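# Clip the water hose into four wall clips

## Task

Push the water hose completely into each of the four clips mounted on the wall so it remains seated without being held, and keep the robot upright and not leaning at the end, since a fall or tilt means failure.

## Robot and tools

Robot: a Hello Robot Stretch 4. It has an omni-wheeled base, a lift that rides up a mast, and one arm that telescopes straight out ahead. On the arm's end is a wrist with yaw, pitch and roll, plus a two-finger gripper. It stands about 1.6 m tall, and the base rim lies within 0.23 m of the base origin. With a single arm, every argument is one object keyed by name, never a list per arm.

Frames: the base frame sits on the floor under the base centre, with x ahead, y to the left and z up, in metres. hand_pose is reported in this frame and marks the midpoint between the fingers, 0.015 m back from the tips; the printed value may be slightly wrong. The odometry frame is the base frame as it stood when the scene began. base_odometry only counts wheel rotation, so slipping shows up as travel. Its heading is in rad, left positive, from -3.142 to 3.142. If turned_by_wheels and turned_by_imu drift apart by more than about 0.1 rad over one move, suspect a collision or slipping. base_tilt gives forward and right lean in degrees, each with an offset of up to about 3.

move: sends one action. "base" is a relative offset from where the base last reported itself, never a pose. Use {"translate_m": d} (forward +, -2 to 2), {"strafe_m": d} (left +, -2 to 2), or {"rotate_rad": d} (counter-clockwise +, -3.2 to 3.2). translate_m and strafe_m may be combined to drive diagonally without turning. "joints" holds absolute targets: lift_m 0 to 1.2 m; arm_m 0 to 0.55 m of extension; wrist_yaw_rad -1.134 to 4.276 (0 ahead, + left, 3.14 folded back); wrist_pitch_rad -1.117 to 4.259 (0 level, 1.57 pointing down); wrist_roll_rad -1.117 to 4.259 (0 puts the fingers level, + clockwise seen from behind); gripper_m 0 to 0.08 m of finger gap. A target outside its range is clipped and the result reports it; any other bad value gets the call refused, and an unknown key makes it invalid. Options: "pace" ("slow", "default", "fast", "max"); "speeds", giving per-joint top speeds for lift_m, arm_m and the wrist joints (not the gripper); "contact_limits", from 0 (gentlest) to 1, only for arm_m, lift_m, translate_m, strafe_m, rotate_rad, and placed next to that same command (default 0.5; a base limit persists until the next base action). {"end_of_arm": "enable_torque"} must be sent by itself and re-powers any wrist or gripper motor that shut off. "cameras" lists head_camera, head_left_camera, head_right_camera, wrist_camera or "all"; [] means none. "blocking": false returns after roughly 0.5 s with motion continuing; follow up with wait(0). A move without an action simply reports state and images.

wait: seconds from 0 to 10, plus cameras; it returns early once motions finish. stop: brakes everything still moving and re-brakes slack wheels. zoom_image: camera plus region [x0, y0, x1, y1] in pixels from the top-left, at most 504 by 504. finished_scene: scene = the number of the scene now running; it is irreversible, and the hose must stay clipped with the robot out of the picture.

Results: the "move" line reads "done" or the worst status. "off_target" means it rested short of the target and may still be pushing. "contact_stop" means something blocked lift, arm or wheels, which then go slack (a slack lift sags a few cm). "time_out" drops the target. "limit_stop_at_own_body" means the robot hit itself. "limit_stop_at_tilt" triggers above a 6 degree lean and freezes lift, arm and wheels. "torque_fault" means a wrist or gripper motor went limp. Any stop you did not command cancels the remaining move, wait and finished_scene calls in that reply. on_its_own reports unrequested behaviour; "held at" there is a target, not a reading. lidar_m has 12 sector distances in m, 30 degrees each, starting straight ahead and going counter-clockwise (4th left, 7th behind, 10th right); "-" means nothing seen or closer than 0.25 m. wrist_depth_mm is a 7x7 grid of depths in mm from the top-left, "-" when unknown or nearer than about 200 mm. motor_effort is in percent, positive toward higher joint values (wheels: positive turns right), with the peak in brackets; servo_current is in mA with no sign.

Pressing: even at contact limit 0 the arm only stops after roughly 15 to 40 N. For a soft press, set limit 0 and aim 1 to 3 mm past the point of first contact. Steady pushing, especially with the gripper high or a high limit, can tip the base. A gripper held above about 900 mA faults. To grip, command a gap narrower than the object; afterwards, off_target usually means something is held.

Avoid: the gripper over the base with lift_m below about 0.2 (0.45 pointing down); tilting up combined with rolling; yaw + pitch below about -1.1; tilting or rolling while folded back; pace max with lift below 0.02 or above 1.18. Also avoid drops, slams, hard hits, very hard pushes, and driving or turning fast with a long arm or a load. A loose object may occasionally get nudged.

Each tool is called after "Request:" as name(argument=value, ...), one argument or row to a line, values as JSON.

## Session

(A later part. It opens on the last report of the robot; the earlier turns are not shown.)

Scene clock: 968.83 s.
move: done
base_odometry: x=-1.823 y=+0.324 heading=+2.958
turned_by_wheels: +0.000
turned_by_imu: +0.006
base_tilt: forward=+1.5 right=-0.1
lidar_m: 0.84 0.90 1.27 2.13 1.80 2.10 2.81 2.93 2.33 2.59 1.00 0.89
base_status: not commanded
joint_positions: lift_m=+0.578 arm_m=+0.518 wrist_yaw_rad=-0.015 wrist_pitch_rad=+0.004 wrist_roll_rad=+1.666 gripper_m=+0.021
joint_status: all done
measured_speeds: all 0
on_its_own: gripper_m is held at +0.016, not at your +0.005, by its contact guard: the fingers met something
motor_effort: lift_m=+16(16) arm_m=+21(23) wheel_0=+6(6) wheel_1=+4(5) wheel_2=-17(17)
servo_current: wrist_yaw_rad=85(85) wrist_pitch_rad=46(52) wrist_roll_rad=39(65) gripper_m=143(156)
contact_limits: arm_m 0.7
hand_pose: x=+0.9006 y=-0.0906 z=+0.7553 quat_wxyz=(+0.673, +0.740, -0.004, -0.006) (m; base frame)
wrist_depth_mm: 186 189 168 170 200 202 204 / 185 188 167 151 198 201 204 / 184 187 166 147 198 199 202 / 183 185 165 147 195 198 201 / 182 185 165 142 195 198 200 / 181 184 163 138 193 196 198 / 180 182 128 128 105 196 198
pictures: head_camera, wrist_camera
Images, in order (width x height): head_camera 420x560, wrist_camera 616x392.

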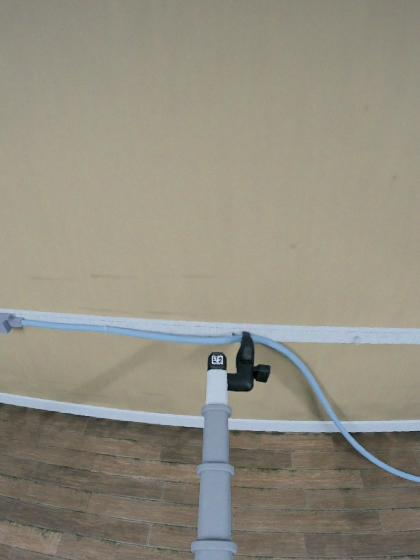

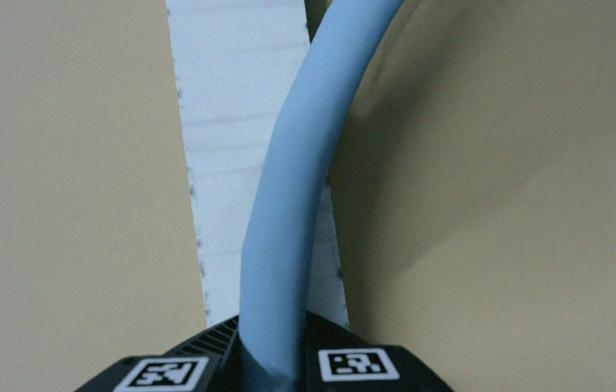

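Request:
move(
  joints={"arm_m": 0.455, "wrist_yaw_rad": 0},
  cameras=[],
)

Request:
move(
  joints={"lift_m": 0.5817, "wrist_roll_rad": 1.69},
  cameras=[],
)

Request:
move(
  joints={"arm_m": 0.525},
  pace="slow",
  contact_limits={"arm_m": 0.7},
  cameras=["head_camera"],
)

Request:
zoom_image(
  camera="head_camera",
  region=[200, 310, 300, 400],
)

Scene clock: 981.07 s.
move: done
base_odometry: x=-1.823 y=+0.324 heading=+2.958
turned_by_wheels: -0.001
turned_by_imu: -0.002
base_tilt: forward=+1.5 right=-0.2
lidar_m: 0.79 0.87 1.25 2.13 1.81 2.08 2.80 2.94 2.32 2.60 1.02 0.85
base_status: not commanded
joint_positions: lift_m=+0.578 arm_m=+0.455 wrist_yaw_rad=-0.013 wrist_pitch_rad=+0.005 wrist_roll_rad=+1.665 gripper_m=+0.021
joint_status: all done
measured_speeds: all 0
on_its_own: gripper_m is held at +0.016, not at your +0.005, by its contact guard: the fingers met something
motor_effort: lift_m=+17(17) arm_m=-6(17) wheel_0=-6(7) wheel_1=-2(4) wheel_2=-8(17)
servo_current: wrist_yaw_rad=65(111) wrist_pitch_rad=26(59) wrist_roll_rad=46(72) gripper_m=150(163)
hand_pose: x=+0.8377 y=-0.0901 z=+0.7551 quat_wxyz=(+0.673, +0.740, -0.003, -0.006) (m; base frame)
wrist_depth_mm: 236 240 220 222 253 258 263 / 234 238 220 151 253 257 262 / 236 238 221 145 253 259 263 / 235 238 220 147 253 257 262 / 235 238 220 142 253 257 262 / 235 238 242 138 252 257 262 / 234 237 127 106 105 257 262
pictures: none
No camera images: "cameras" was empty.

Scene clock: 981.60 s.
move: done
base_odometry: x=-1.823 y=+0.324 heading=+2.958
turned_by_wheels: +0.000
turned_by_imu: +0.000
base_tilt: forward=+1.5 right=-0.1
lidar_m: 0.80 0.89 1.25 2.14 1.82 2.09 2.80 2.94 2.33 2.60 1.23 0.84
base_status: not commanded
joint_positions: lift_m=+0.581 arm_m=+0.455 wrist_yaw_rad=-0.012 wrist_pitch_rad=+0.005 wrist_roll_rad=+1.690 gripper_m=+0.021
joint_status: all done
measured_speeds: all 0
on_its_own: gripper_m is held at +0.016, not at your +0.005, by its contact guard: the fingers met something
motor_effort: lift_m=+29(29) arm_m=-6(6) wheel_0=-7(7) wheel_1=-2(3) wheel_2=-8(8)
servo_current: wrist_yaw_rad=65(65) wrist_pitch_rad=46(52) wrist_roll_rad=46(72) gripper_m=150(150)
hand_pose: x=+0.8377 y=-0.0900 z=+0.7583 quat_wxyz=(+0.664, +0.748, -0.003, -0.006) (m; base frame)
wrist_depth_mm: 235 239 221 222 253 258 263 / 235 239 220 151 253 258 263 / 236 239 221 145 253 258 263 / 235 238 221 147 253 258 264 / 235 239 241 141 253 257 262 / 235 239 242 138 254 257 262 / 234 237 127 106 105 258 262
pictures: none
No camera images: "cameras" was empty.

Scene clock: 983.57 s.
move: done
base_odometry: x=-1.823 y=+0.324 heading=+2.957
turned_by_wheels: +0.000
turned_by_imu: +0.009
base_tilt: forward=+1.3 right=-0.4
lidar_m: 0.83 0.91 1.28 2.12 1.81 2.10 2.79 2.89 2.34 2.59 1.01 0.91
base_status: not commanded
joint_positions: lift_m=+0.581 arm_m=+0.523 wrist_yaw_rad=-0.022 wrist_pitch_rad=+0.005 wrist_roll_rad=+1.691 gripper_m=+0.021
joint_status: all done
measured_speeds: all 0
on_its_own: gripper_m is held at +0.016, not at your +0.005, by its contact guard: the fingers met something; wrist_yaw_rad is at rest, and its servo_current (124 mA) is outside its rest range (0 to 104 mA)
motor_effort: lift_m=+28(29) arm_m=+23(24) wheel_0=+2(7) wheel_1=+2(3) wheel_2=-23(23)
servo_current: wrist_yaw_rad=124(124) wrist_pitch_rad=52(59) wrist_roll_rad=39(59) gripper_m=163(163)
contact_limits: arm_m 0.7
hand_pose: x=+0.9048 y=-0.0920 z=+0.7584 quat_wxyz=(+0.663, +0.748, -0.007, -0.009) (m; base frame)
wrist_depth_mm: 190 193 171 173 202 205 208 / 189 191 170 151 201 204 206 / 186 190 168 150 199 202 204 / 185 187 167 169 196 199 202 / 183 186 166 143 195 198 200 / 181 185 186 167 193 196 197 / 180 183 127 127 105 194 196
pictures: head_camera
Images, in order (width x height): head_camera 420x560.

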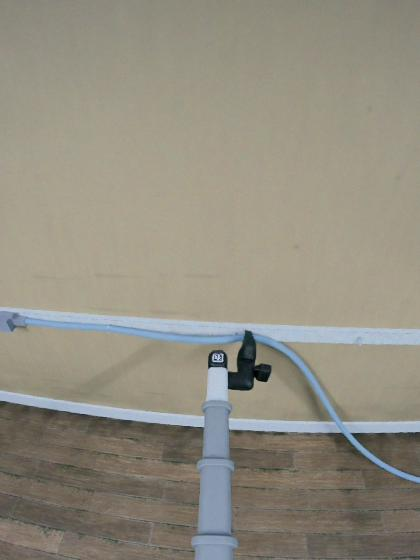

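Scaled by 5.040 from the camera's 420x560 image, which has a finer 1200x1600 frame.

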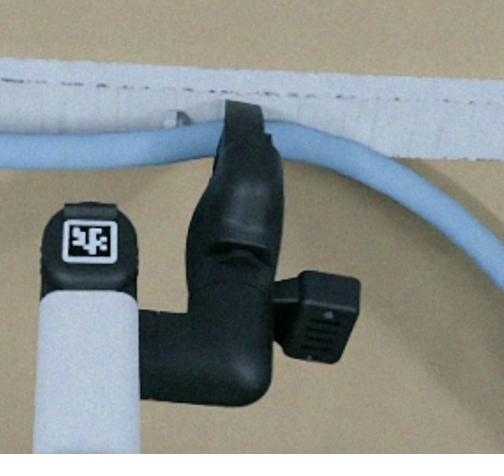

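Request:
move(
  joints={"arm_m": 0.455, "wrist_yaw_rad": 0},
  cameras=[],
)

Request:
move(
  base={"strafe_m": -0.03},
  joints={"lift_m": 0.582, "wrist_roll_rad": 1.62},
  cameras=["head_camera"],
)

Request:
zoom_image(
  camera="head_camera",
  region=[160, 310, 280, 400],
)

Scene clock: 996.70 s.
move: done
base_odometry: x=-1.823 y=+0.324 heading=+2.957
turned_by_wheels: +0.000
turned_by_imu: -0.002
base_tilt: forward=+1.5 right=-0.2
lidar_m: 0.78 0.87 1.25 2.12 1.81 2.10 2.79 2.91 2.34 2.60 1.01 0.85
base_status: not commanded
joint_positions: lift_m=+0.581 arm_m=+0.455 wrist_yaw_rad=-0.017 wrist_pitch_rad=+0.005 wrist_roll_rad=+1.691 gripper_m=+0.021
joint_status: all done
measured_speeds: all 0
on_its_own: gripper_m is held at +0.016, not at your +0.005, by its contact guard: the fingers met something
motor_effort: lift_m=+28(28) arm_m=-6(20) wheel_0=-10(11) wheel_1=-5(6) wheel_2=-10(24)
servo_current: wrist_yaw_rad=78(156) wrist_pitch_rad=52(59) wrist_roll_rad=46(59) gripper_m=143(156)
hand_pose: x=+0.8372 y=-0.0911 z=+0.7584 quat_wxyz=(+0.663, +0.748, -0.005, -0.007) (m; base frame)
wrist_depth_mm: 238 242 224 225 257 262 265 / 237 243 224 155 257 260 266 / 237 243 224 150 256 262 266 / 238 242 224 145 255 260 265 / 237 241 244 144 256 259 265 / 237 241 245 138 255 259 265 / 237 240 127 106 - 260 264
pictures: none
No camera images: "cameras" was empty.

Scene clock: 997.63 s.
move: done
base_odometry: x=-1.818 y=+0.353 heading=+2.957
turned_by_wheels: +0.000
turned_by_imu: +0.000
base_tilt: forward=+1.6 right=-0.2
lidar_m: 0.81 0.88 1.27 2.15 1.82 2.12 2.82 2.86 2.31 2.57 1.20 0.85
base_status: done
joint_positions: lift_m=+0.581 arm_m=+0.455 wrist_yaw_rad=-0.001 wrist_pitch_rad=+0.005 wrist_roll_rad=+1.626 gripper_m=+0.021
joint_status: all done
measured_speeds: all 0
on_its_own: gripper_m is held at +0.016, not at your +0.005, by its contact guard: the fingers met something
motor_effort: lift_m=+29(31) arm_m=-6(6) wheel_0=+5(8) wheel_1=-1(14) wheel_2=-1(7)
servo_current: wrist_yaw_rad=33(98) wrist_pitch_rad=39(59) wrist_roll_rad=39(117) gripper_m=137(150)
hand_pose: x=+0.8387 y=-0.0876 z=+0.7586 quat_wxyz=(+0.687, +0.726, +0.001, -0.002) (m; base frame)
wrist_depth_mm: 220 224 206 207 238 241 246 / 222 225 208 137 239 245 249 / 224 228 211 136 242 246 252 / 225 230 231 - 243 249 255 / 229 232 235 219 246 253 257 / 229 236 237 139 250 254 260 / 233 236 127 106 105 258 263
pictures: head_camera
Images, in order (width x height): head_camera 420x560.

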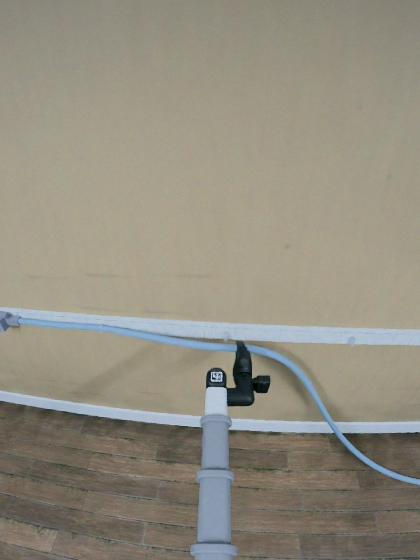

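Scaled by 4.200 from the camera's 420x560 image, which has a finer 1200x1600 frame.

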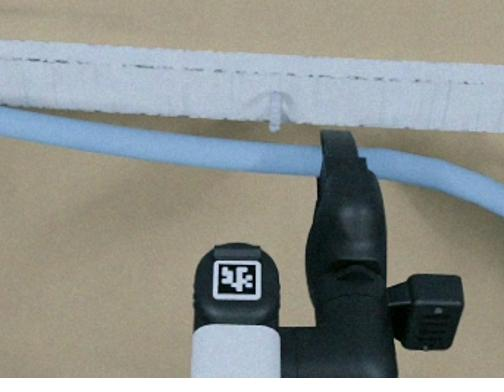

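Request:
move(
  joints={"arm_m": 0.485},
  pace="slow",
  cameras=["head_camera"],
)

Request:
zoom_image(
  camera="head_camera",
  region=[200, 310, 300, 400],
)

Request:
move(
  joints={"arm_m": 0.505},
  pace="slow",
  cameras=["head_camera"],
)

Request:
zoom_image(
  camera="head_camera",
  region=[200, 310, 300, 400],
)

Scene clock: 1005.50 s.
move: done
base_odometry: x=-1.818 y=+0.353 heading=+2.957
turned_by_wheels: +0.000
turned_by_imu: -0.002
base_tilt: forward=+1.4 right=+0.0
lidar_m: 0.83 0.89 1.25 2.16 1.83 2.11 2.81 2.89 2.30 2.57 1.22 0.86
base_status: not commanded
joint_positions: lift_m=+0.581 arm_m=+0.485 wrist_yaw_rad=-0.001 wrist_pitch_rad=+0.005 wrist_roll_rad=+1.626 gripper_m=+0.021
joint_status: all done
measured_speeds: all 0
on_its_own: gripper_m is held at +0.016, not at your +0.005, by its contact guard: the fingers met something
motor_effort: lift_m=+29(29) arm_m=+5(7) wheel_0=+5(5) wheel_1=+0(2) wheel_2=-1(2)
servo_current: wrist_yaw_rad=20(52) wrist_pitch_rad=33(65) wrist_roll_rad=39(59) gripper_m=163(169)
hand_pose: x=+0.8683 y=-0.0876 z=+0.7586 quat_wxyz=(+0.687, +0.726, +0.001, -0.002) (m; base frame)
wrist_depth_mm: 195 199 180 181 212 215 218 / 197 200 182 137 213 216 220 / 198 202 183 136 214 219 223 / 200 204 185 189 216 220 225 / 202 205 207 190 217 223 226 / 203 206 209 138 220 224 228 / 204 207 127 106 105 226 229
pictures: head_camera
Images, in order (width x height): head_camera 420x560.

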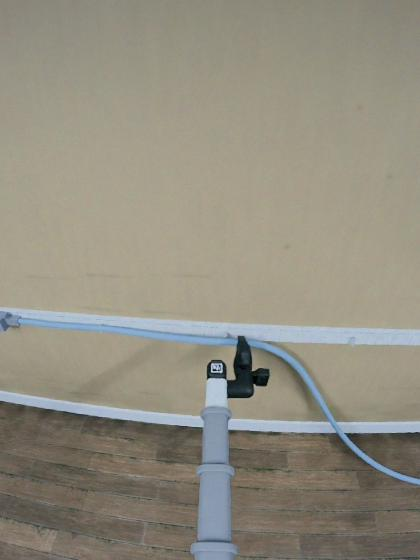

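Scaled by 5.040 from the camera's 420x560 image, which has a finer 1200x1600 frame.

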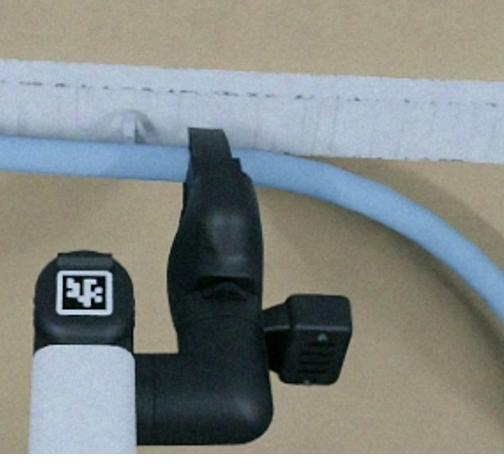

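Scene clock: 1006.67 s.
move: done
base_odometry: x=-1.818 y=+0.353 heading=+2.957
turned_by_wheels: +0.000
turned_by_imu: +0.000
base_tilt: forward=+1.6 right=-0.2
lidar_m: 0.83 0.92 1.26 2.15 1.83 2.10 2.80 2.87 2.30 2.57 1.22 0.89
base_status: not commanded
joint_positions: lift_m=+0.581 arm_m=+0.504 wrist_yaw_rad=-0.001 wrist_pitch_rad=+0.005 wrist_roll_rad=+1.626 gripper_m=+0.021
joint_status: all done
measured_speeds: all 0
on_its_own: gripper_m is held at +0.016, not at your +0.005, by its contact guard: the fingers met something
motor_effort: lift_m=+29(29) arm_m=+9(10) wheel_0=+5(5) wheel_1=-1(1) wheel_2=-1(2)
servo_current: wrist_yaw_rad=20(46) wrist_pitch_rad=39(65) wrist_roll_rad=52(59) gripper_m=150(156)
hand_pose: x=+0.8879 y=-0.0876 z=+0.7586 quat_wxyz=(+0.687, +0.726, +0.001, -0.002) (m; base frame)
wrist_depth_mm: 181 183 164 166 195 199 201 / 181 185 166 139 196 199 203 / 182 186 167 138 197 201 204 / 183 187 167 170 198 202 205 / 185 188 190 172 199 204 206 / 185 189 190 172 201 204 208 / 186 189 127 106 - 206 208
pictures: head_camera
Images, in order (width x height): head_camera 420x560.

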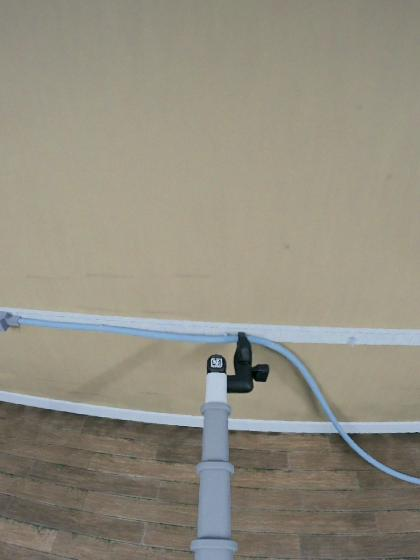

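Scaled by 5.040 from the camera's 420x560 image, which has a finer 1200x1600 frame.

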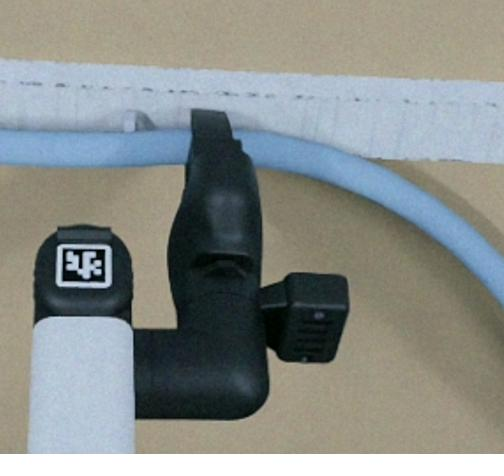

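Request:
move(
  joints={"arm_m": 0.475},
  cameras=[],
)

Request:
move(
  joints={"lift_m": 0.5865, "wrist_roll_rad": 1.64},
  cameras=[],
)

Request:
move(
  joints={"arm_m": 0.505},
  pace="slow",
  cameras=["head_camera"],
)

Request:
zoom_image(
  camera="head_camera",
  region=[200, 310, 300, 400],
)

Request:
move(
  joints={"arm_m": 0.525},
  pace="slow",
  contact_limits={"arm_m": 0.7},
  cameras=["head_camera"],
)

Request:
zoom_image(
  camera="head_camera",
  region=[200, 310, 300, 400],
)

Scene clock: 1019.93 s.
move: done
base_odometry: x=-1.818 y=+0.353 heading=+2.957
turned_by_wheels: +0.000
turned_by_imu: -0.002
base_tilt: forward=+1.7 right=-0.2
lidar_m: 0.82 0.90 1.29 2.15 1.83 2.10 2.80 2.88 2.32 2.57 1.02 0.88
base_status: not commanded
joint_positions: lift_m=+0.581 arm_m=+0.475 wrist_yaw_rad=-0.001 wrist_pitch_rad=+0.005 wrist_roll_rad=+1.626 gripper_m=+0.021
joint_status: all done
measured_speeds: all 0
on_its_own: gripper_m is held at +0.016, not at your +0.005, by its contact guard: the fingers met something
motor_effort: lift_m=+29(29) arm_m=-6(7) wheel_0=+5(5) wheel_1=-1(1) wheel_2=-1(2)
servo_current: wrist_yaw_rad=20(46) wrist_pitch_rad=39(59) wrist_roll_rad=46(52) gripper_m=143(156)
hand_pose: x=+0.8587 y=-0.0876 z=+0.7586 quat_wxyz=(+0.687, +0.726, +0.001, -0.002) (m; base frame)
wrist_depth_mm: 204 207 189 190 220 224 227 / 206 208 190 137 221 226 229 / 207 210 192 137 224 228 232 / 208 212 194 - 224 230 235 / 210 213 216 200 228 232 236 / 212 216 219 138 229 234 237 / 213 216 127 106 - 236 240
pictures: none
No camera images: "cameras" was empty.

Scene clock: 1020.47 s.
move: done
base_odometry: x=-1.818 y=+0.353 heading=+2.957
turned_by_wheels: +0.000
turned_by_imu: +0.000
base_tilt: forward=+1.5 right=-0.3
lidar_m: 0.81 0.91 1.27 2.15 1.83 2.10 2.80 2.87 2.31 2.56 1.21 0.86
base_status: not commanded
joint_positions: lift_m=+0.586 arm_m=+0.475 wrist_yaw_rad=-0.001 wrist_pitch_rad=+0.005 wrist_roll_rad=+1.640 gripper_m=+0.021
joint_status: all done
measured_speeds: all 0
on_its_own: gripper_m is held at +0.016, not at your +0.005, by its contact guard: the fingers met something
motor_effort: lift_m=+29(32) arm_m=-6(6) wheel_0=+5(5) wheel_1=-1(1) wheel_2=-1(1)
servo_current: wrist_yaw_rad=20(46) wrist_pitch_rad=39(59) wrist_roll_rad=39(52) gripper_m=143(156)
hand_pose: x=+0.8587 y=-0.0876 z=+0.7631 quat_wxyz=(+0.682, +0.731, +0.001, -0.002) (m; base frame)
wrist_depth_mm: 203 206 189 190 220 224 229 / 204 208 190 137 221 227 230 / 206 211 193 136 223 227 233 / 208 211 195 - 225 229 234 / 210 213 217 - 228 232 236 / 211 216 218 138 229 234 237 / 213 216 127 106 - 236 239
pictures: none
No camera images: "cameras" was empty.

Scene clock: 1021.83 s.
move: done
base_odometry: x=-1.818 y=+0.353 heading=+2.957
turned_by_wheels: +0.000
turned_by_imu: -0.001
base_tilt: forward=+1.4 right=-0.3
lidar_m: 0.84 0.91 1.28 2.16 1.82 2.10 2.81 2.89 2.32 2.58 1.02 0.89
base_status: not commanded
joint_positions: lift_m=+0.586 arm_m=+0.504 wrist_yaw_rad=-0.001 wrist_pitch_rad=+0.005 wrist_roll_rad=+1.640 gripper_m=+0.021
joint_status: all done
measured_speeds: all 0
on_its_own: gripper_m is held at +0.016, not at your +0.005, by its contact guard: the fingers met something
motor_effort: lift_m=+29(29) arm_m=+9(10) wheel_0=+5(5) wheel_1=-1(1) wheel_2=-1(2)
servo_current: wrist_yaw_rad=39(52) wrist_pitch_rad=26(52) wrist_roll_rad=26(59) gripper_m=150(156)
hand_pose: x=+0.8879 y=-0.0876 z=+0.7631 quat_wxyz=(+0.682, +0.731, +0.001, -0.002) (m; base frame)
wrist_depth_mm: 181 184 165 166 196 198 202 / 182 185 166 139 196 199 203 / 183 186 167 138 197 201 204 / 183 187 189 171 198 202 205 / 186 187 190 172 199 203 206 / 186 189 191 172 200 204 208 / 186 189 127 106 - 206 209
pictures: head_camera
Images, in order (width x height): head_camera 420x560.

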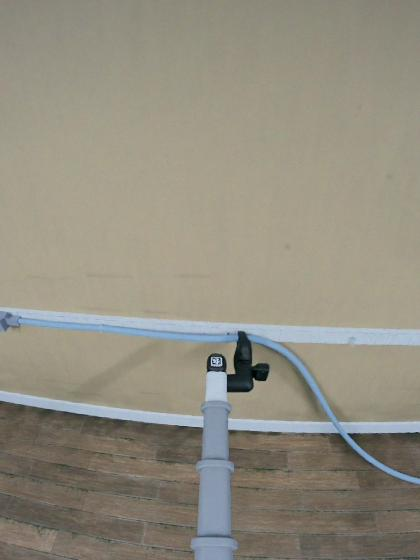

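Scaled by 5.040 from the camera's 420x560 image, which has a finer 1200x1600 frame.

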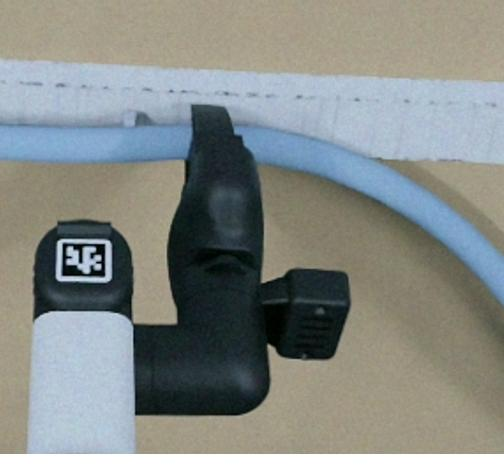

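Scene clock: 1023.00 s.
move: done
base_odometry: x=-1.817 y=+0.353 heading=+2.956
turned_by_wheels: -0.001
turned_by_imu: +0.018
base_tilt: forward=+1.5 right=-0.1
lidar_m: 0.85 0.92 1.39 2.16 1.81 2.14 2.79 2.81 2.30 2.57 0.99 0.91
base_status: not commanded
joint_positions: lift_m=+0.586 arm_m=+0.523 wrist_yaw_rad=-0.020 wrist_pitch_rad=+0.005 wrist_roll_rad=+1.643 gripper_m=+0.021
joint_status: all done
measured_speeds: all 0
on_its_own: gripper_m is held at +0.016, not at your +0.005, by its contact guard: the fingers met something
motor_effort: lift_m=+28(29) arm_m=+20(23) wheel_0=+5(11) wheel_1=+1(7) wheel_2=-20(20)
servo_current: wrist_yaw_rad=85(111) wrist_pitch_rad=39(52) wrist_roll_rad=46(46) gripper_m=156(156)
contact_limits: arm_m 0.7
hand_pose: x=+0.9052 y=-0.0916 z=+0.7632 quat_wxyz=(+0.681, +0.732, -0.006, -0.008) (m; base frame)
wrist_depth_mm: 185 187 167 168 198 201 204 / 184 187 167 147 197 200 203 / 183 186 167 143 196 198 202 / 182 185 165 167 195 198 200 / 182 184 186 167 194 197 200 / 180 183 186 166 193 196 199 / 180 182 126 106 106 196 198
pictures: head_camera
Images, in order (width x height): head_camera 420x560.

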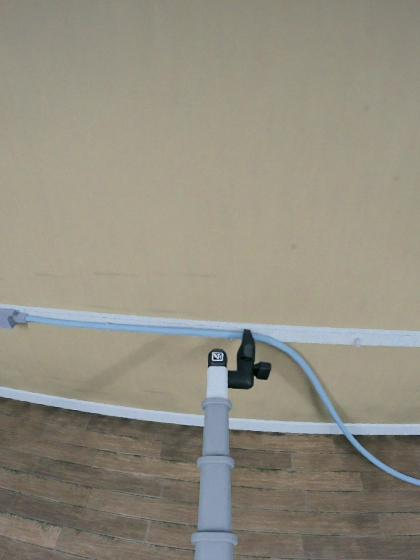

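Scaled by 5.040 from the camera's 420x560 image, which has a finer 1200x1600 frame.

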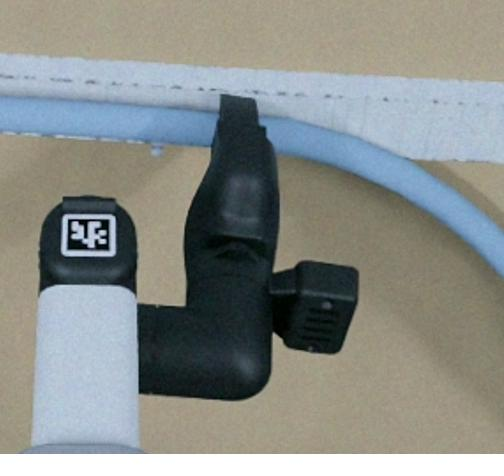

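Request:
move(
  joints={"arm_m": 0.515, "gripper_m": 0.027},
  cameras=[],
)

Request:
move(
  base={"strafe_m": 0.015},
  pace="slow",
  cameras=[],
)

Request:
move(
  joints={"gripper_m": 0.005},
  cameras=["head_camera", "wrist_camera"],
)

Request:
zoom_image(
  camera="head_camera",
  region=[200, 310, 300, 400],
)

Scene clock: 1035.87 s.
move: done
base_odometry: x=-1.818 y=+0.353 heading=+2.955
turned_by_wheels: -0.001
turned_by_imu: -0.002
base_tilt: forward=+1.7 right=+0.0
lidar_m: 0.83 0.91 1.40 2.15 1.82 2.15 2.79 2.83 2.31 2.57 1.20 0.87
base_status: not commanded
joint_positions: lift_m=+0.586 arm_m=+0.515 wrist_yaw_rad=-0.016 wrist_pitch_rad=+0.004 wrist_roll_rad=+1.643 gripper_m=+0.028
joint_status: all done
measured_speeds: all 0
motor_effort: lift_m=+27(28) arm_m=-5(17) wheel_0=-9(9) wheel_1=-4(4) wheel_2=-11(20)
servo_current: wrist_yaw_rad=91(117) wrist_pitch_rad=39(52) wrist_roll_rad=39(52) gripper_m=46(137)
hand_pose: x=+0.8972 y=-0.0909 z=+0.7634 quat_wxyz=(+0.681, +0.732, -0.005, -0.007) (m; base frame)
wrist_depth_mm: 179 182 163 165 142 196 199 / 180 182 163 165 139 196 198 / 180 184 164 165 193 196 200 / 181 184 165 165 194 198 200 / 181 185 165 135 194 198 200 / 181 185 186 144 195 198 202 / 181 183 130 - 108 199 202
pictures: none
No camera images: "cameras" was empty.

Scene clock: 1036.87 s.
move: done
base_odometry: x=-1.821 y=+0.339 heading=+2.953
turned_by_wheels: -0.002
turned_by_imu: -0.002
base_tilt: forward=+1.6 right=-0.1
lidar_m: 0.84 0.91 1.39 2.14 1.81 2.10 2.78 2.86 2.33 2.59 1.22 0.90
base_status: done
joint_positions: lift_m=+0.586 arm_m=+0.515 wrist_yaw_rad=-0.016 wrist_pitch_rad=+0.004 wrist_roll_rad=+1.643 gripper_m=+0.028
joint_status: not commanded
measured_speeds: all 0
motor_effort: lift_m=+27(27) arm_m=-5(5) wheel_0=-17(21) wheel_1=-2(3) wheel_2=-5(12)
servo_current: wrist_yaw_rad=78(91) wrist_pitch_rad=39(59) wrist_roll_rad=39(46) gripper_m=52(59)
hand_pose: x=+0.8973 y=-0.0907 z=+0.7634 quat_wxyz=(+0.681, +0.732, -0.004, -0.007) (m; base frame)
wrist_depth_mm: 182 186 165 167 143 199 201 / 182 186 166 167 140 198 201 / 182 186 187 167 195 198 202 / 182 185 167 167 195 199 202 / 183 186 188 135 195 199 202 / 183 186 188 144 196 200 202 / 183 185 130 - 108 200 202
pictures: none
No camera images: "cameras" was empty.

Scene clock: 1037.70 s.
move: off_target
base_odometry: x=-1.821 y=+0.339 heading=+2.953
turned_by_wheels: +0.000
turned_by_imu: +0.000
base_tilt: forward=+1.5 right=-0.1
lidar_m: 0.85 0.91 1.37 2.13 1.80 2.10 2.79 2.86 2.32 2.58 1.00 0.89
base_status: not commanded
joint_positions: lift_m=+0.586 arm_m=+0.515 wrist_yaw_rad=-0.016 wrist_pitch_rad=+0.004 wrist_roll_rad=+1.643 gripper_m=+0.026
joint_status: gripper_m off_target (ended at +0.026, target +0.005)
measured_speeds: all 0
on_its_own: gripper_m is held at +0.021, not at your +0.005, by its contact guard: the fingers met something
motor_effort: lift_m=+27(27) arm_m=-5(5) wheel_0=-17(17) wheel_1=-2(2) wheel_2=-4(5)
servo_current: wrist_yaw_rad=59(91) wrist_pitch_rad=46(52) wrist_roll_rad=39(46) gripper_m=117(247)
hand_pose: x=+0.8973 y=-0.0907 z=+0.7634 quat_wxyz=(+0.681, +0.732, -0.004, -0.007) (m; base frame)
wrist_depth_mm: 182 186 165 167 142 198 202 / 183 185 165 167 141 198 201 / 183 186 187 167 196 198 202 / 183 186 166 142 196 199 202 / 183 186 188 136 196 199 202 / 183 187 189 169 196 199 202 / 183 186 130 - 106 200 202
pictures: head_camera, wrist_camera
Images, in order (width x height): head_camera 420x560, wrist_camera 616x392.

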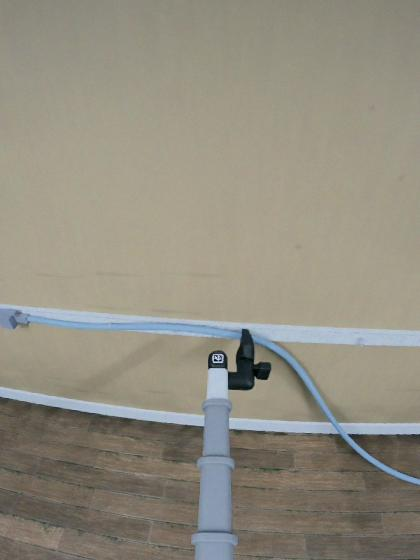

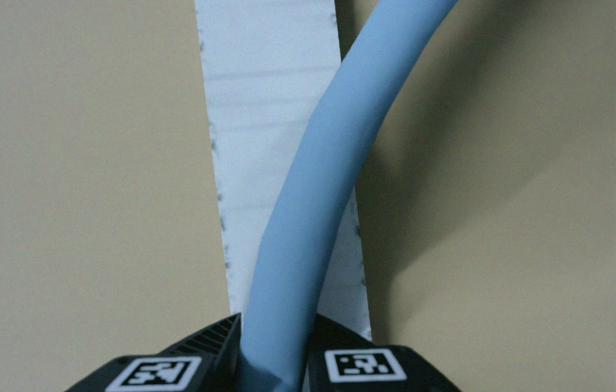

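Scaled by 5.040 from the camera's 420x560 image, which has a finer 1200x1600 frame.

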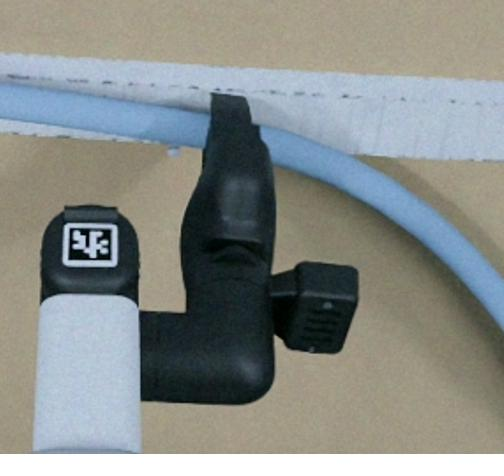

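Request:
move(
  joints={"arm_m": 0.465, "wrist_yaw_rad": 0},
  cameras=[],
)

Request:
move(
  joints={"lift_m": 0.579, "wrist_roll_rad": 1.57},
  cameras=[],
)

Request:
move(
  joints={"arm_m": 0.485},
  pace="slow",
  cameras=["head_camera", "wrist_camera"],
)

Request:
zoom_image(
  camera="head_camera",
  region=[200, 310, 300, 400],
)

Scene clock: 1049.73 s.
move: done
base_odometry: x=-1.821 y=+0.339 heading=+2.953
turned_by_wheels: +0.000
turned_by_imu: -0.001
base_tilt: forward=+1.4 right=-0.3
lidar_m: 0.82 0.91 1.40 2.12 1.79 2.10 2.78 2.89 2.32 2.60 1.21 0.84
base_status: not commanded
joint_positions: lift_m=+0.586 arm_m=+0.465 wrist_yaw_rad=-0.016 wrist_pitch_rad=+0.004 wrist_roll_rad=+1.643 gripper_m=+0.026
joint_status: all done
measured_speeds: all 0
on_its_own: gripper_m is held at +0.021, not at your +0.005, by its contact guard: the fingers met something
motor_effort: lift_m=+27(27) arm_m=-6(7) wheel_0=-15(17) wheel_1=-2(2) wheel_2=-5(5)
servo_current: wrist_yaw_rad=78(111) wrist_pitch_rad=39(52) wrist_roll_rad=46(52) gripper_m=111(124)
hand_pose: x=+0.8474 y=-0.0907 z=+0.7634 quat_wxyz=(+0.681, +0.732, -0.004, -0.007) (m; base frame)
wrist_depth_mm: 227 232 213 216 137 250 254 / 228 233 215 216 137 250 255 / 229 233 235 216 246 251 255 / 228 234 236 216 247 251 256 / 229 233 236 - 247 252 255 / 229 234 237 - 247 253 257 / 230 234 130 - - 253 257
pictures: none
No camera images: "cameras" was empty.

Scene clock: 1050.33 s.
move: done
base_odometry: x=-1.821 y=+0.339 heading=+2.953
turned_by_wheels: +0.000
turned_by_imu: +0.000
base_tilt: forward=+1.6 right=-0.1
lidar_m: 0.81 0.91 1.39 2.12 1.79 2.10 2.77 2.86 2.32 2.59 1.20 0.84
base_status: not commanded
joint_positions: lift_m=+0.579 arm_m=+0.465 wrist_yaw_rad=-0.016 wrist_pitch_rad=+0.004 wrist_roll_rad=+1.577 gripper_m=+0.026
joint_status: all done
measured_speeds: all 0
on_its_own: gripper_m is held at +0.021, not at your +0.005, by its contact guard: the fingers met something
motor_effort: lift_m=+16(25) arm_m=-6(6) wheel_0=-15(15) wheel_1=-1(2) wheel_2=-5(5)
servo_current: wrist_yaw_rad=65(91) wrist_pitch_rad=33(59) wrist_roll_rad=46(65) gripper_m=111(130)
hand_pose: x=+0.8474 y=-0.0907 z=+0.7568 quat_wxyz=(+0.705, +0.709, -0.004, -0.007) (m; base frame)
wrist_depth_mm: 228 232 214 216 140 251 254 / 229 232 215 216 138 250 255 / 229 233 216 216 247 250 255 / 229 234 236 216 248 251 256 / 229 234 236 - 247 252 257 / 230 234 237 - 247 252 256 / 231 234 130 - - 253 257
pictures: none
No camera images: "cameras" was empty.

Scene clock: 1051.50 s.
move: done
base_odometry: x=-1.821 y=+0.339 heading=+2.953
turned_by_wheels: +0.000
turned_by_imu: -0.001
base_tilt: forward=+1.5 right=-0.1
lidar_m: 0.81 0.89 1.40 2.14 1.80 2.10 2.79 2.86 2.33 2.60 1.25 0.85
base_status: not commanded
joint_positions: lift_m=+0.579 arm_m=+0.485 wrist_yaw_rad=-0.016 wrist_pitch_rad=+0.004 wrist_roll_rad=+1.577 gripper_m=+0.026
joint_status: all done
measured_speeds: all 0
on_its_own: gripper_m is held at +0.021, not at your +0.005, by its contact guard: the fingers met something
motor_effort: lift_m=+16(16) arm_m=+6(7) wheel_0=-15(15) wheel_1=-2(2) wheel_2=-5(5)
servo_current: wrist_yaw_rad=78(91) wrist_pitch_rad=33(46) wrist_roll_rad=46(59) gripper_m=111(130)
hand_pose: x=+0.8670 y=-0.0907 z=+0.7568 quat_wxyz=(+0.705, +0.709, -0.004, -0.007) (m; base frame)
wrist_depth_mm: 210 213 195 198 141 230 233 / 211 213 196 197 139 231 235 / 211 213 196 197 227 230 234 / 211 215 196 197 227 231 235 / 211 215 217 - 227 231 235 / 211 216 218 - 228 231 236 / 212 215 130 - - 232 236
pictures: head_camera, wrist_camera
Images, in order (width x height): head_camera 420x560, wrist_camera 616x392.

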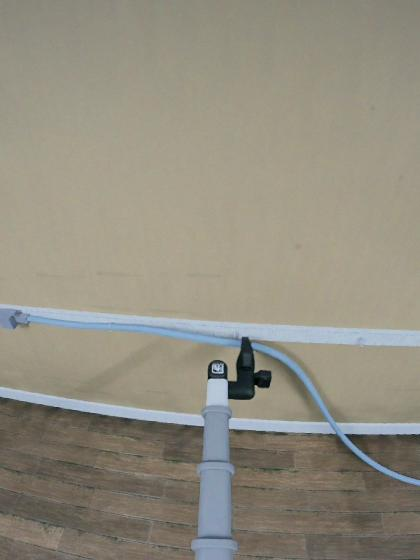

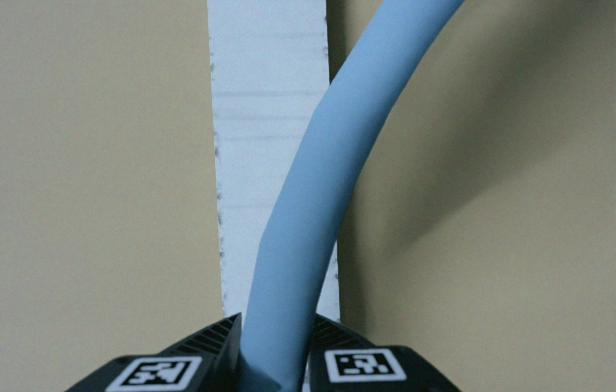

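Scaled by 5.040 from the camera's 420x560 image, which has a finer 1200x1600 frame.

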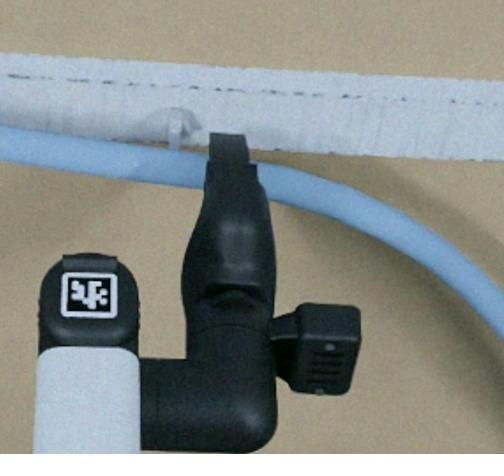

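Request:
move(
  joints={"lift_m": 0.585},
  cameras=[],
)

Request:
move(
  joints={"arm_m": 0.5},
  pace="slow",
  cameras=["head_camera"],
)

Request:
zoom_image(
  camera="head_camera",
  region=[200, 310, 300, 400],
)

Request:
move(
  joints={"arm_m": 0.522},
  pace="slow",
  contact_limits={"arm_m": 0.7},
  cameras=["head_camera"],
)

Request:
zoom_image(
  camera="head_camera",
  region=[200, 310, 300, 400],
)

Scene clock: 1062.67 s.
move: done
base_odometry: x=-1.821 y=+0.339 heading=+2.953
turned_by_wheels: +0.000
turned_by_imu: -0.001
base_tilt: forward=+1.6 right=-0.2
lidar_m: 0.82 0.91 1.40 2.14 1.80 2.10 2.76 2.85 2.30 2.58 1.22 0.86
base_status: not commanded
joint_positions: lift_m=+0.584 arm_m=+0.485 wrist_yaw_rad=-0.016 wrist_pitch_rad=+0.004 wrist_roll_rad=+1.577 gripper_m=+0.026
joint_status: all done
measured_speeds: all 0
on_its_own: gripper_m is held at +0.021, not at your +0.005, by its contact guard: the fingers met something
motor_effort: lift_m=+29(31) arm_m=+6(6) wheel_0=-15(15) wheel_1=-2(2) wheel_2=-5(5)
servo_current: wrist_yaw_rad=65(91) wrist_pitch_rad=46(46) wrist_roll_rad=59(59) gripper_m=124(124)
hand_pose: x=+0.8670 y=-0.0907 z=+0.7617 quat_wxyz=(+0.705, +0.709, -0.004, -0.007) (m; base frame)
wrist_depth_mm: 209 213 195 197 141 231 233 / 211 213 216 196 139 230 234 / 211 214 216 198 227 231 235 / 211 214 216 196 227 232 235 / 212 215 217 - 228 231 235 / 211 216 218 - 227 232 236 / 211 214 131 - - 233 236
pictures: none
No camera images: "cameras" was empty.

Scene clock: 1063.73 s.
move: done
base_odometry: x=-1.821 y=+0.339 heading=+2.953
turned_by_wheels: +0.000
turned_by_imu: +0.000
base_tilt: forward=+1.5 right=-0.3
lidar_m: 0.83 0.89 1.39 2.13 1.83 2.09 2.78 2.87 2.33 2.59 1.21 0.87
base_status: not commanded
joint_positions: lift_m=+0.584 arm_m=+0.500 wrist_yaw_rad=-0.016 wrist_pitch_rad=+0.004 wrist_roll_rad=+1.577 gripper_m=+0.026
joint_status: all done
measured_speeds: all 0
on_its_own: gripper_m is held at +0.021, not at your +0.005, by its contact guard: the fingers met something
motor_effort: lift_m=+29(29) arm_m=+6(7) wheel_0=-15(15) wheel_1=-2(2) wheel_2=-5(5)
servo_current: wrist_yaw_rad=59(98) wrist_pitch_rad=26(52) wrist_roll_rad=59(59) gripper_m=124(124)
hand_pose: x=+0.8820 y=-0.0907 z=+0.7617 quat_wxyz=(+0.705, +0.709, -0.004, -0.007) (m; base frame)
wrist_depth_mm: 196 200 180 182 142 215 218 / 196 200 180 182 139 214 217 / 196 200 181 182 212 215 219 / 197 200 181 182 212 215 219 / 197 200 202 132 211 216 219 / 198 200 202 - 212 216 220 / 198 200 130 - 106 217 220
pictures: head_camera
Images, in order (width x height): head_camera 420x560.

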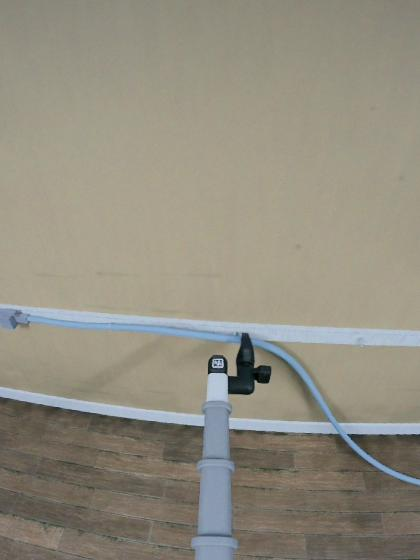

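Scaled by 5.040 from the camera's 420x560 image, which has a finer 1200x1600 frame.

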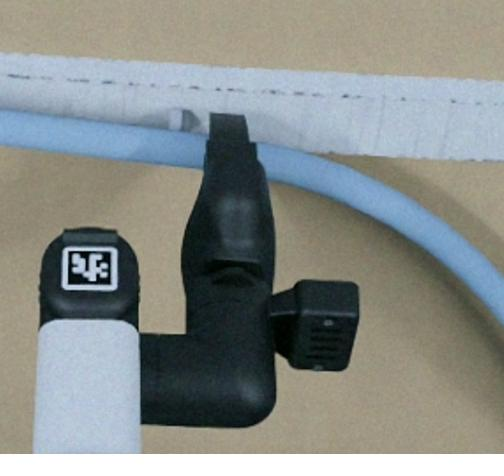

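Scene clock: 1064.97 s.
move: done
base_odometry: x=-1.820 y=+0.339 heading=+2.953
turned_by_wheels: +0.000
turned_by_imu: -0.001
base_tilt: forward=+1.5 right=-0.1
lidar_m: 0.83 0.90 1.40 2.14 1.81 2.10 2.79 2.86 2.32 2.60 1.01 0.91
base_status: not commanded
joint_positions: lift_m=+0.584 arm_m=+0.521 wrist_yaw_rad=-0.016 wrist_pitch_rad=+0.004 wrist_roll_rad=+1.577 gripper_m=+0.026
joint_status: all done
measured_speeds: all 0
on_its_own: gripper_m is held at +0.021, not at your +0.005, by its contact guard: the fingers met something
motor_effort: lift_m=+28(29) arm_m=+15(15) wheel_0=-10(15) wheel_1=-2(2) wheel_2=-12(13)
servo_current: wrist_yaw_rad=65(98) wrist_pitch_rad=39(52) wrist_roll_rad=52(65) gripper_m=117(124)
contact_limits: arm_m 0.7
hand_pose: x=+0.9031 y=-0.0907 z=+0.7618 quat_wxyz=(+0.705, +0.709, -0.004, -0.007) (m; base frame)
wrist_depth_mm: 182 185 165 167 150 198 200 / 182 185 164 166 149 196 200 / 182 185 186 165 195 196 200 / 181 184 186 144 193 196 199 / 181 184 186 139 193 196 199 / 181 183 186 145 194 196 198 / 181 182 131 124 106 196 199
pictures: head_camera
Images, in order (width x height): head_camera 420x560.

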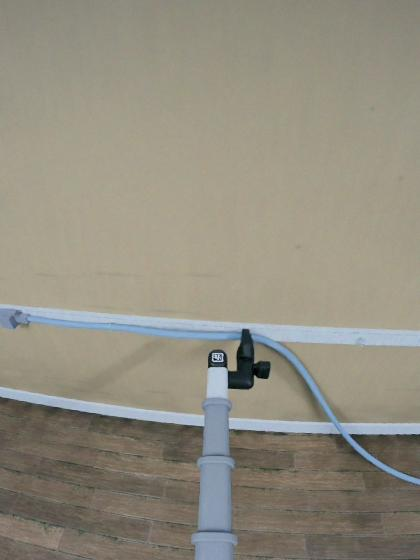

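Scaled by 5.040 from the camera's 420x560 image, which has a finer 1200x1600 frame.

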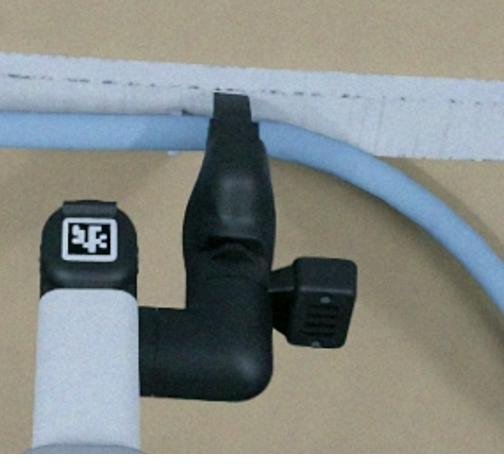

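Request:
move(
  joints={"arm_m": 0.54},
  pace="slow",
  contact_limits={"arm_m": 0.8},
  cameras=["head_camera"],
)

Request:
zoom_image(
  camera="head_camera",
  region=[200, 310, 300, 400],
)

Scene clock: 1074.67 s.
move: done
base_odometry: x=-1.820 y=+0.339 heading=+2.953
turned_by_wheels: +0.000
turned_by_imu: +0.012
base_tilt: forward=+0.8 right=+0.3
lidar_m: 0.84 0.91 1.45 2.14 1.79 2.14 2.78 2.82 2.31 2.58 1.00 0.92
base_status: not commanded
joint_positions: lift_m=+0.584 arm_m=+0.538 wrist_yaw_rad=-0.026 wrist_pitch_rad=+0.009 wrist_roll_rad=+1.577 gripper_m=+0.026
joint_status: all done
measured_speeds: all 0
on_its_own: gripper_m is held at +0.021, not at your +0.005, by its contact guard: the fingers met something; wrist_yaw_rad is at rest, and its servo_current (163 mA) is outside its rest range (0 to 104 mA)
motor_effort: lift_m=+28(28) arm_m=+26(27) wheel_0=-3(11) wheel_1=+3(3) wheel_2=-26(26)
servo_current: wrist_yaw_rad=163(163) wrist_pitch_rad=46(59) wrist_roll_rad=46(65) gripper_m=124(130)
contact_limits: arm_m 0.8
hand_pose: x=+0.9191 y=-0.0929 z=+0.7607 quat_wxyz=(+0.705, +0.709, -0.006, -0.012) (m; base frame)
wrist_depth_mm: 185 189 171 172 156 206 210 / 184 188 169 170 155 205 208 / 183 187 189 169 199 204 207 / 181 184 187 144 197 201 206 / 180 184 186 143 196 201 204 / 179 182 185 145 195 198 202 / 178 182 129 - 106 198 200
pictures: head_camera
Images, in order (width x height): head_camera 420x560.

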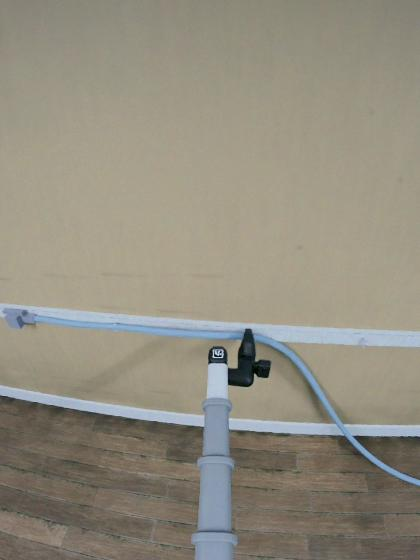

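Scaled by 5.040 from the camera's 420x560 image, which has a finer 1200x1600 frame.

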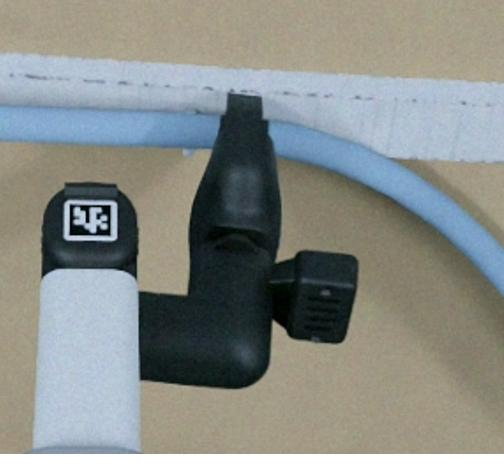

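Request:
move(
  joints={"arm_m": 0.475, "wrist_yaw_rad": 0},
  cameras=[],
)

Request:
move(
  joints={"lift_m": 0.581},
  cameras=[],
)

Request:
move(
  joints={"arm_m": 0.522},
  pace="slow",
  contact_limits={"arm_m": 0.8},
  cameras=["head_camera"],
)

Request:
zoom_image(
  camera="head_camera",
  region=[200, 310, 300, 400],
)

Scene clock: 1084.73 s.
move: done
base_odometry: x=-1.821 y=+0.339 heading=+2.953
turned_by_wheels: +0.000
turned_by_imu: -0.014
base_tilt: forward=+1.3 right=-0.1
lidar_m: 0.81 0.90 1.41 2.13 1.81 2.12 2.80 2.87 2.32 2.60 1.24 0.86
base_status: not commanded
joint_positions: lift_m=+0.585 arm_m=+0.475 wrist_yaw_rad=-0.018 wrist_pitch_rad=+0.004 wrist_roll_rad=+1.577 gripper_m=+0.026
joint_status: all done
measured_speeds: all 0
on_its_own: gripper_m is held at +0.021, not at your +0.005, by its contact guard: the fingers met something
motor_effort: lift_m=+27(28) arm_m=-5(22) wheel_0=-11(12) wheel_1=-6(7) wheel_2=-8(28)
servo_current: wrist_yaw_rad=91(189) wrist_pitch_rad=52(59) wrist_roll_rad=39(59) gripper_m=111(124)
hand_pose: x=+0.8571 y=-0.0913 z=+0.7618 quat_wxyz=(+0.705, +0.709, -0.005, -0.008) (m; base frame)
wrist_depth_mm: 219 224 225 207 148 240 245 / 220 224 225 207 142 240 244 / 220 224 227 141 237 242 245 / 221 224 227 207 237 242 246 / 221 225 229 - 237 242 246 / 222 225 229 - 238 243 246 / 221 224 130 - - 244 248
pictures: none
No camera images: "cameras" was empty.

Scene clock: 1085.27 s.
move: done
base_odometry: x=-1.821 y=+0.339 heading=+2.953
turned_by_wheels: +0.000
turned_by_imu: +0.000
base_tilt: forward=+1.5 right=-0.2
lidar_m: 0.80 0.90 1.37 2.13 1.82 2.13 2.79 2.84 2.32 2.59 1.20 0.87
base_status: not commanded
joint_positions: lift_m=+0.581 arm_m=+0.475 wrist_yaw_rad=-0.018 wrist_pitch_rad=+0.004 wrist_roll_rad=+1.577 gripper_m=+0.026
joint_status: all done
measured_speeds: all 0
on_its_own: gripper_m is held at +0.021, not at your +0.005, by its contact guard: the fingers met something; wrist_yaw_rad is at rest, and its servo_current (111 mA) is outside its rest range (0 to 104 mA)
motor_effort: lift_m=+16(25) arm_m=-6(6) wheel_0=-12(12) wheel_1=-6(7) wheel_2=-8(8)
servo_current: wrist_yaw_rad=111(111) wrist_pitch_rad=33(52) wrist_roll_rad=52(59) gripper_m=117(124)
hand_pose: x=+0.8571 y=-0.0913 z=+0.7587 quat_wxyz=(+0.705, +0.709, -0.005, -0.008) (m; base frame)
wrist_depth_mm: 220 224 205 207 148 241 244 / 220 224 206 206 142 241 245 / 220 224 226 141 237 241 245 / 220 224 226 207 237 241 245 / 221 224 228 - 237 242 246 / 222 225 229 - 237 243 247 / 221 224 131 - - 244 248
pictures: none
No camera images: "cameras" was empty.

Scene clock: 1086.93 s.
move: done
base_odometry: x=-1.820 y=+0.339 heading=+2.953
turned_by_wheels: +0.000
turned_by_imu: +0.000
base_tilt: forward=+1.3 right=-0.1
lidar_m: 0.82 0.89 1.41 2.12 1.79 2.10 2.79 2.86 2.32 2.58 1.01 0.90
base_status: not commanded
joint_positions: lift_m=+0.581 arm_m=+0.521 wrist_yaw_rad=-0.018 wrist_pitch_rad=+0.004 wrist_roll_rad=+1.577 gripper_m=+0.026
joint_status: all done
measured_speeds: all 0
on_its_own: gripper_m is held at +0.021, not at your +0.005, by its contact guard: the fingers met something
motor_effort: lift_m=+16(16) arm_m=+16(16) wheel_0=-7(12) wheel_1=-4(7) wheel_2=-10(10)
servo_current: wrist_yaw_rad=78(104) wrist_pitch_rad=46(52) wrist_roll_rad=39(65) gripper_m=124(124)
contact_limits: arm_m 0.8
hand_pose: x=+0.9028 y=-0.0913 z=+0.7587 quat_wxyz=(+0.705, +0.709, -0.005, -0.008) (m; base frame)
wrist_depth_mm: 181 184 164 166 153 198 200 / 181 184 164 166 150 196 200 / 181 184 186 165 195 197 200 / 181 183 164 143 193 197 200 / 181 183 164 139 194 196 200 / 180 183 186 145 194 197 200 / 181 182 124 124 106 197 200
pictures: head_camera
Images, in order (width x height): head_camera 420x560.

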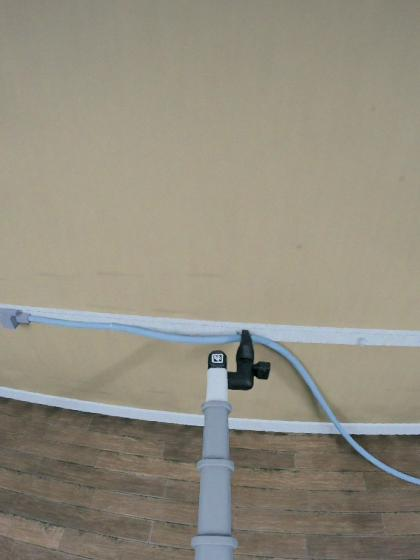

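Scaled by 5.040 from the camera's 420x560 image, which has a finer 1200x1600 frame.

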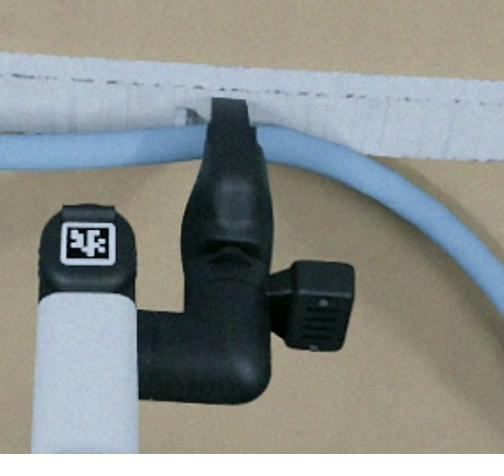

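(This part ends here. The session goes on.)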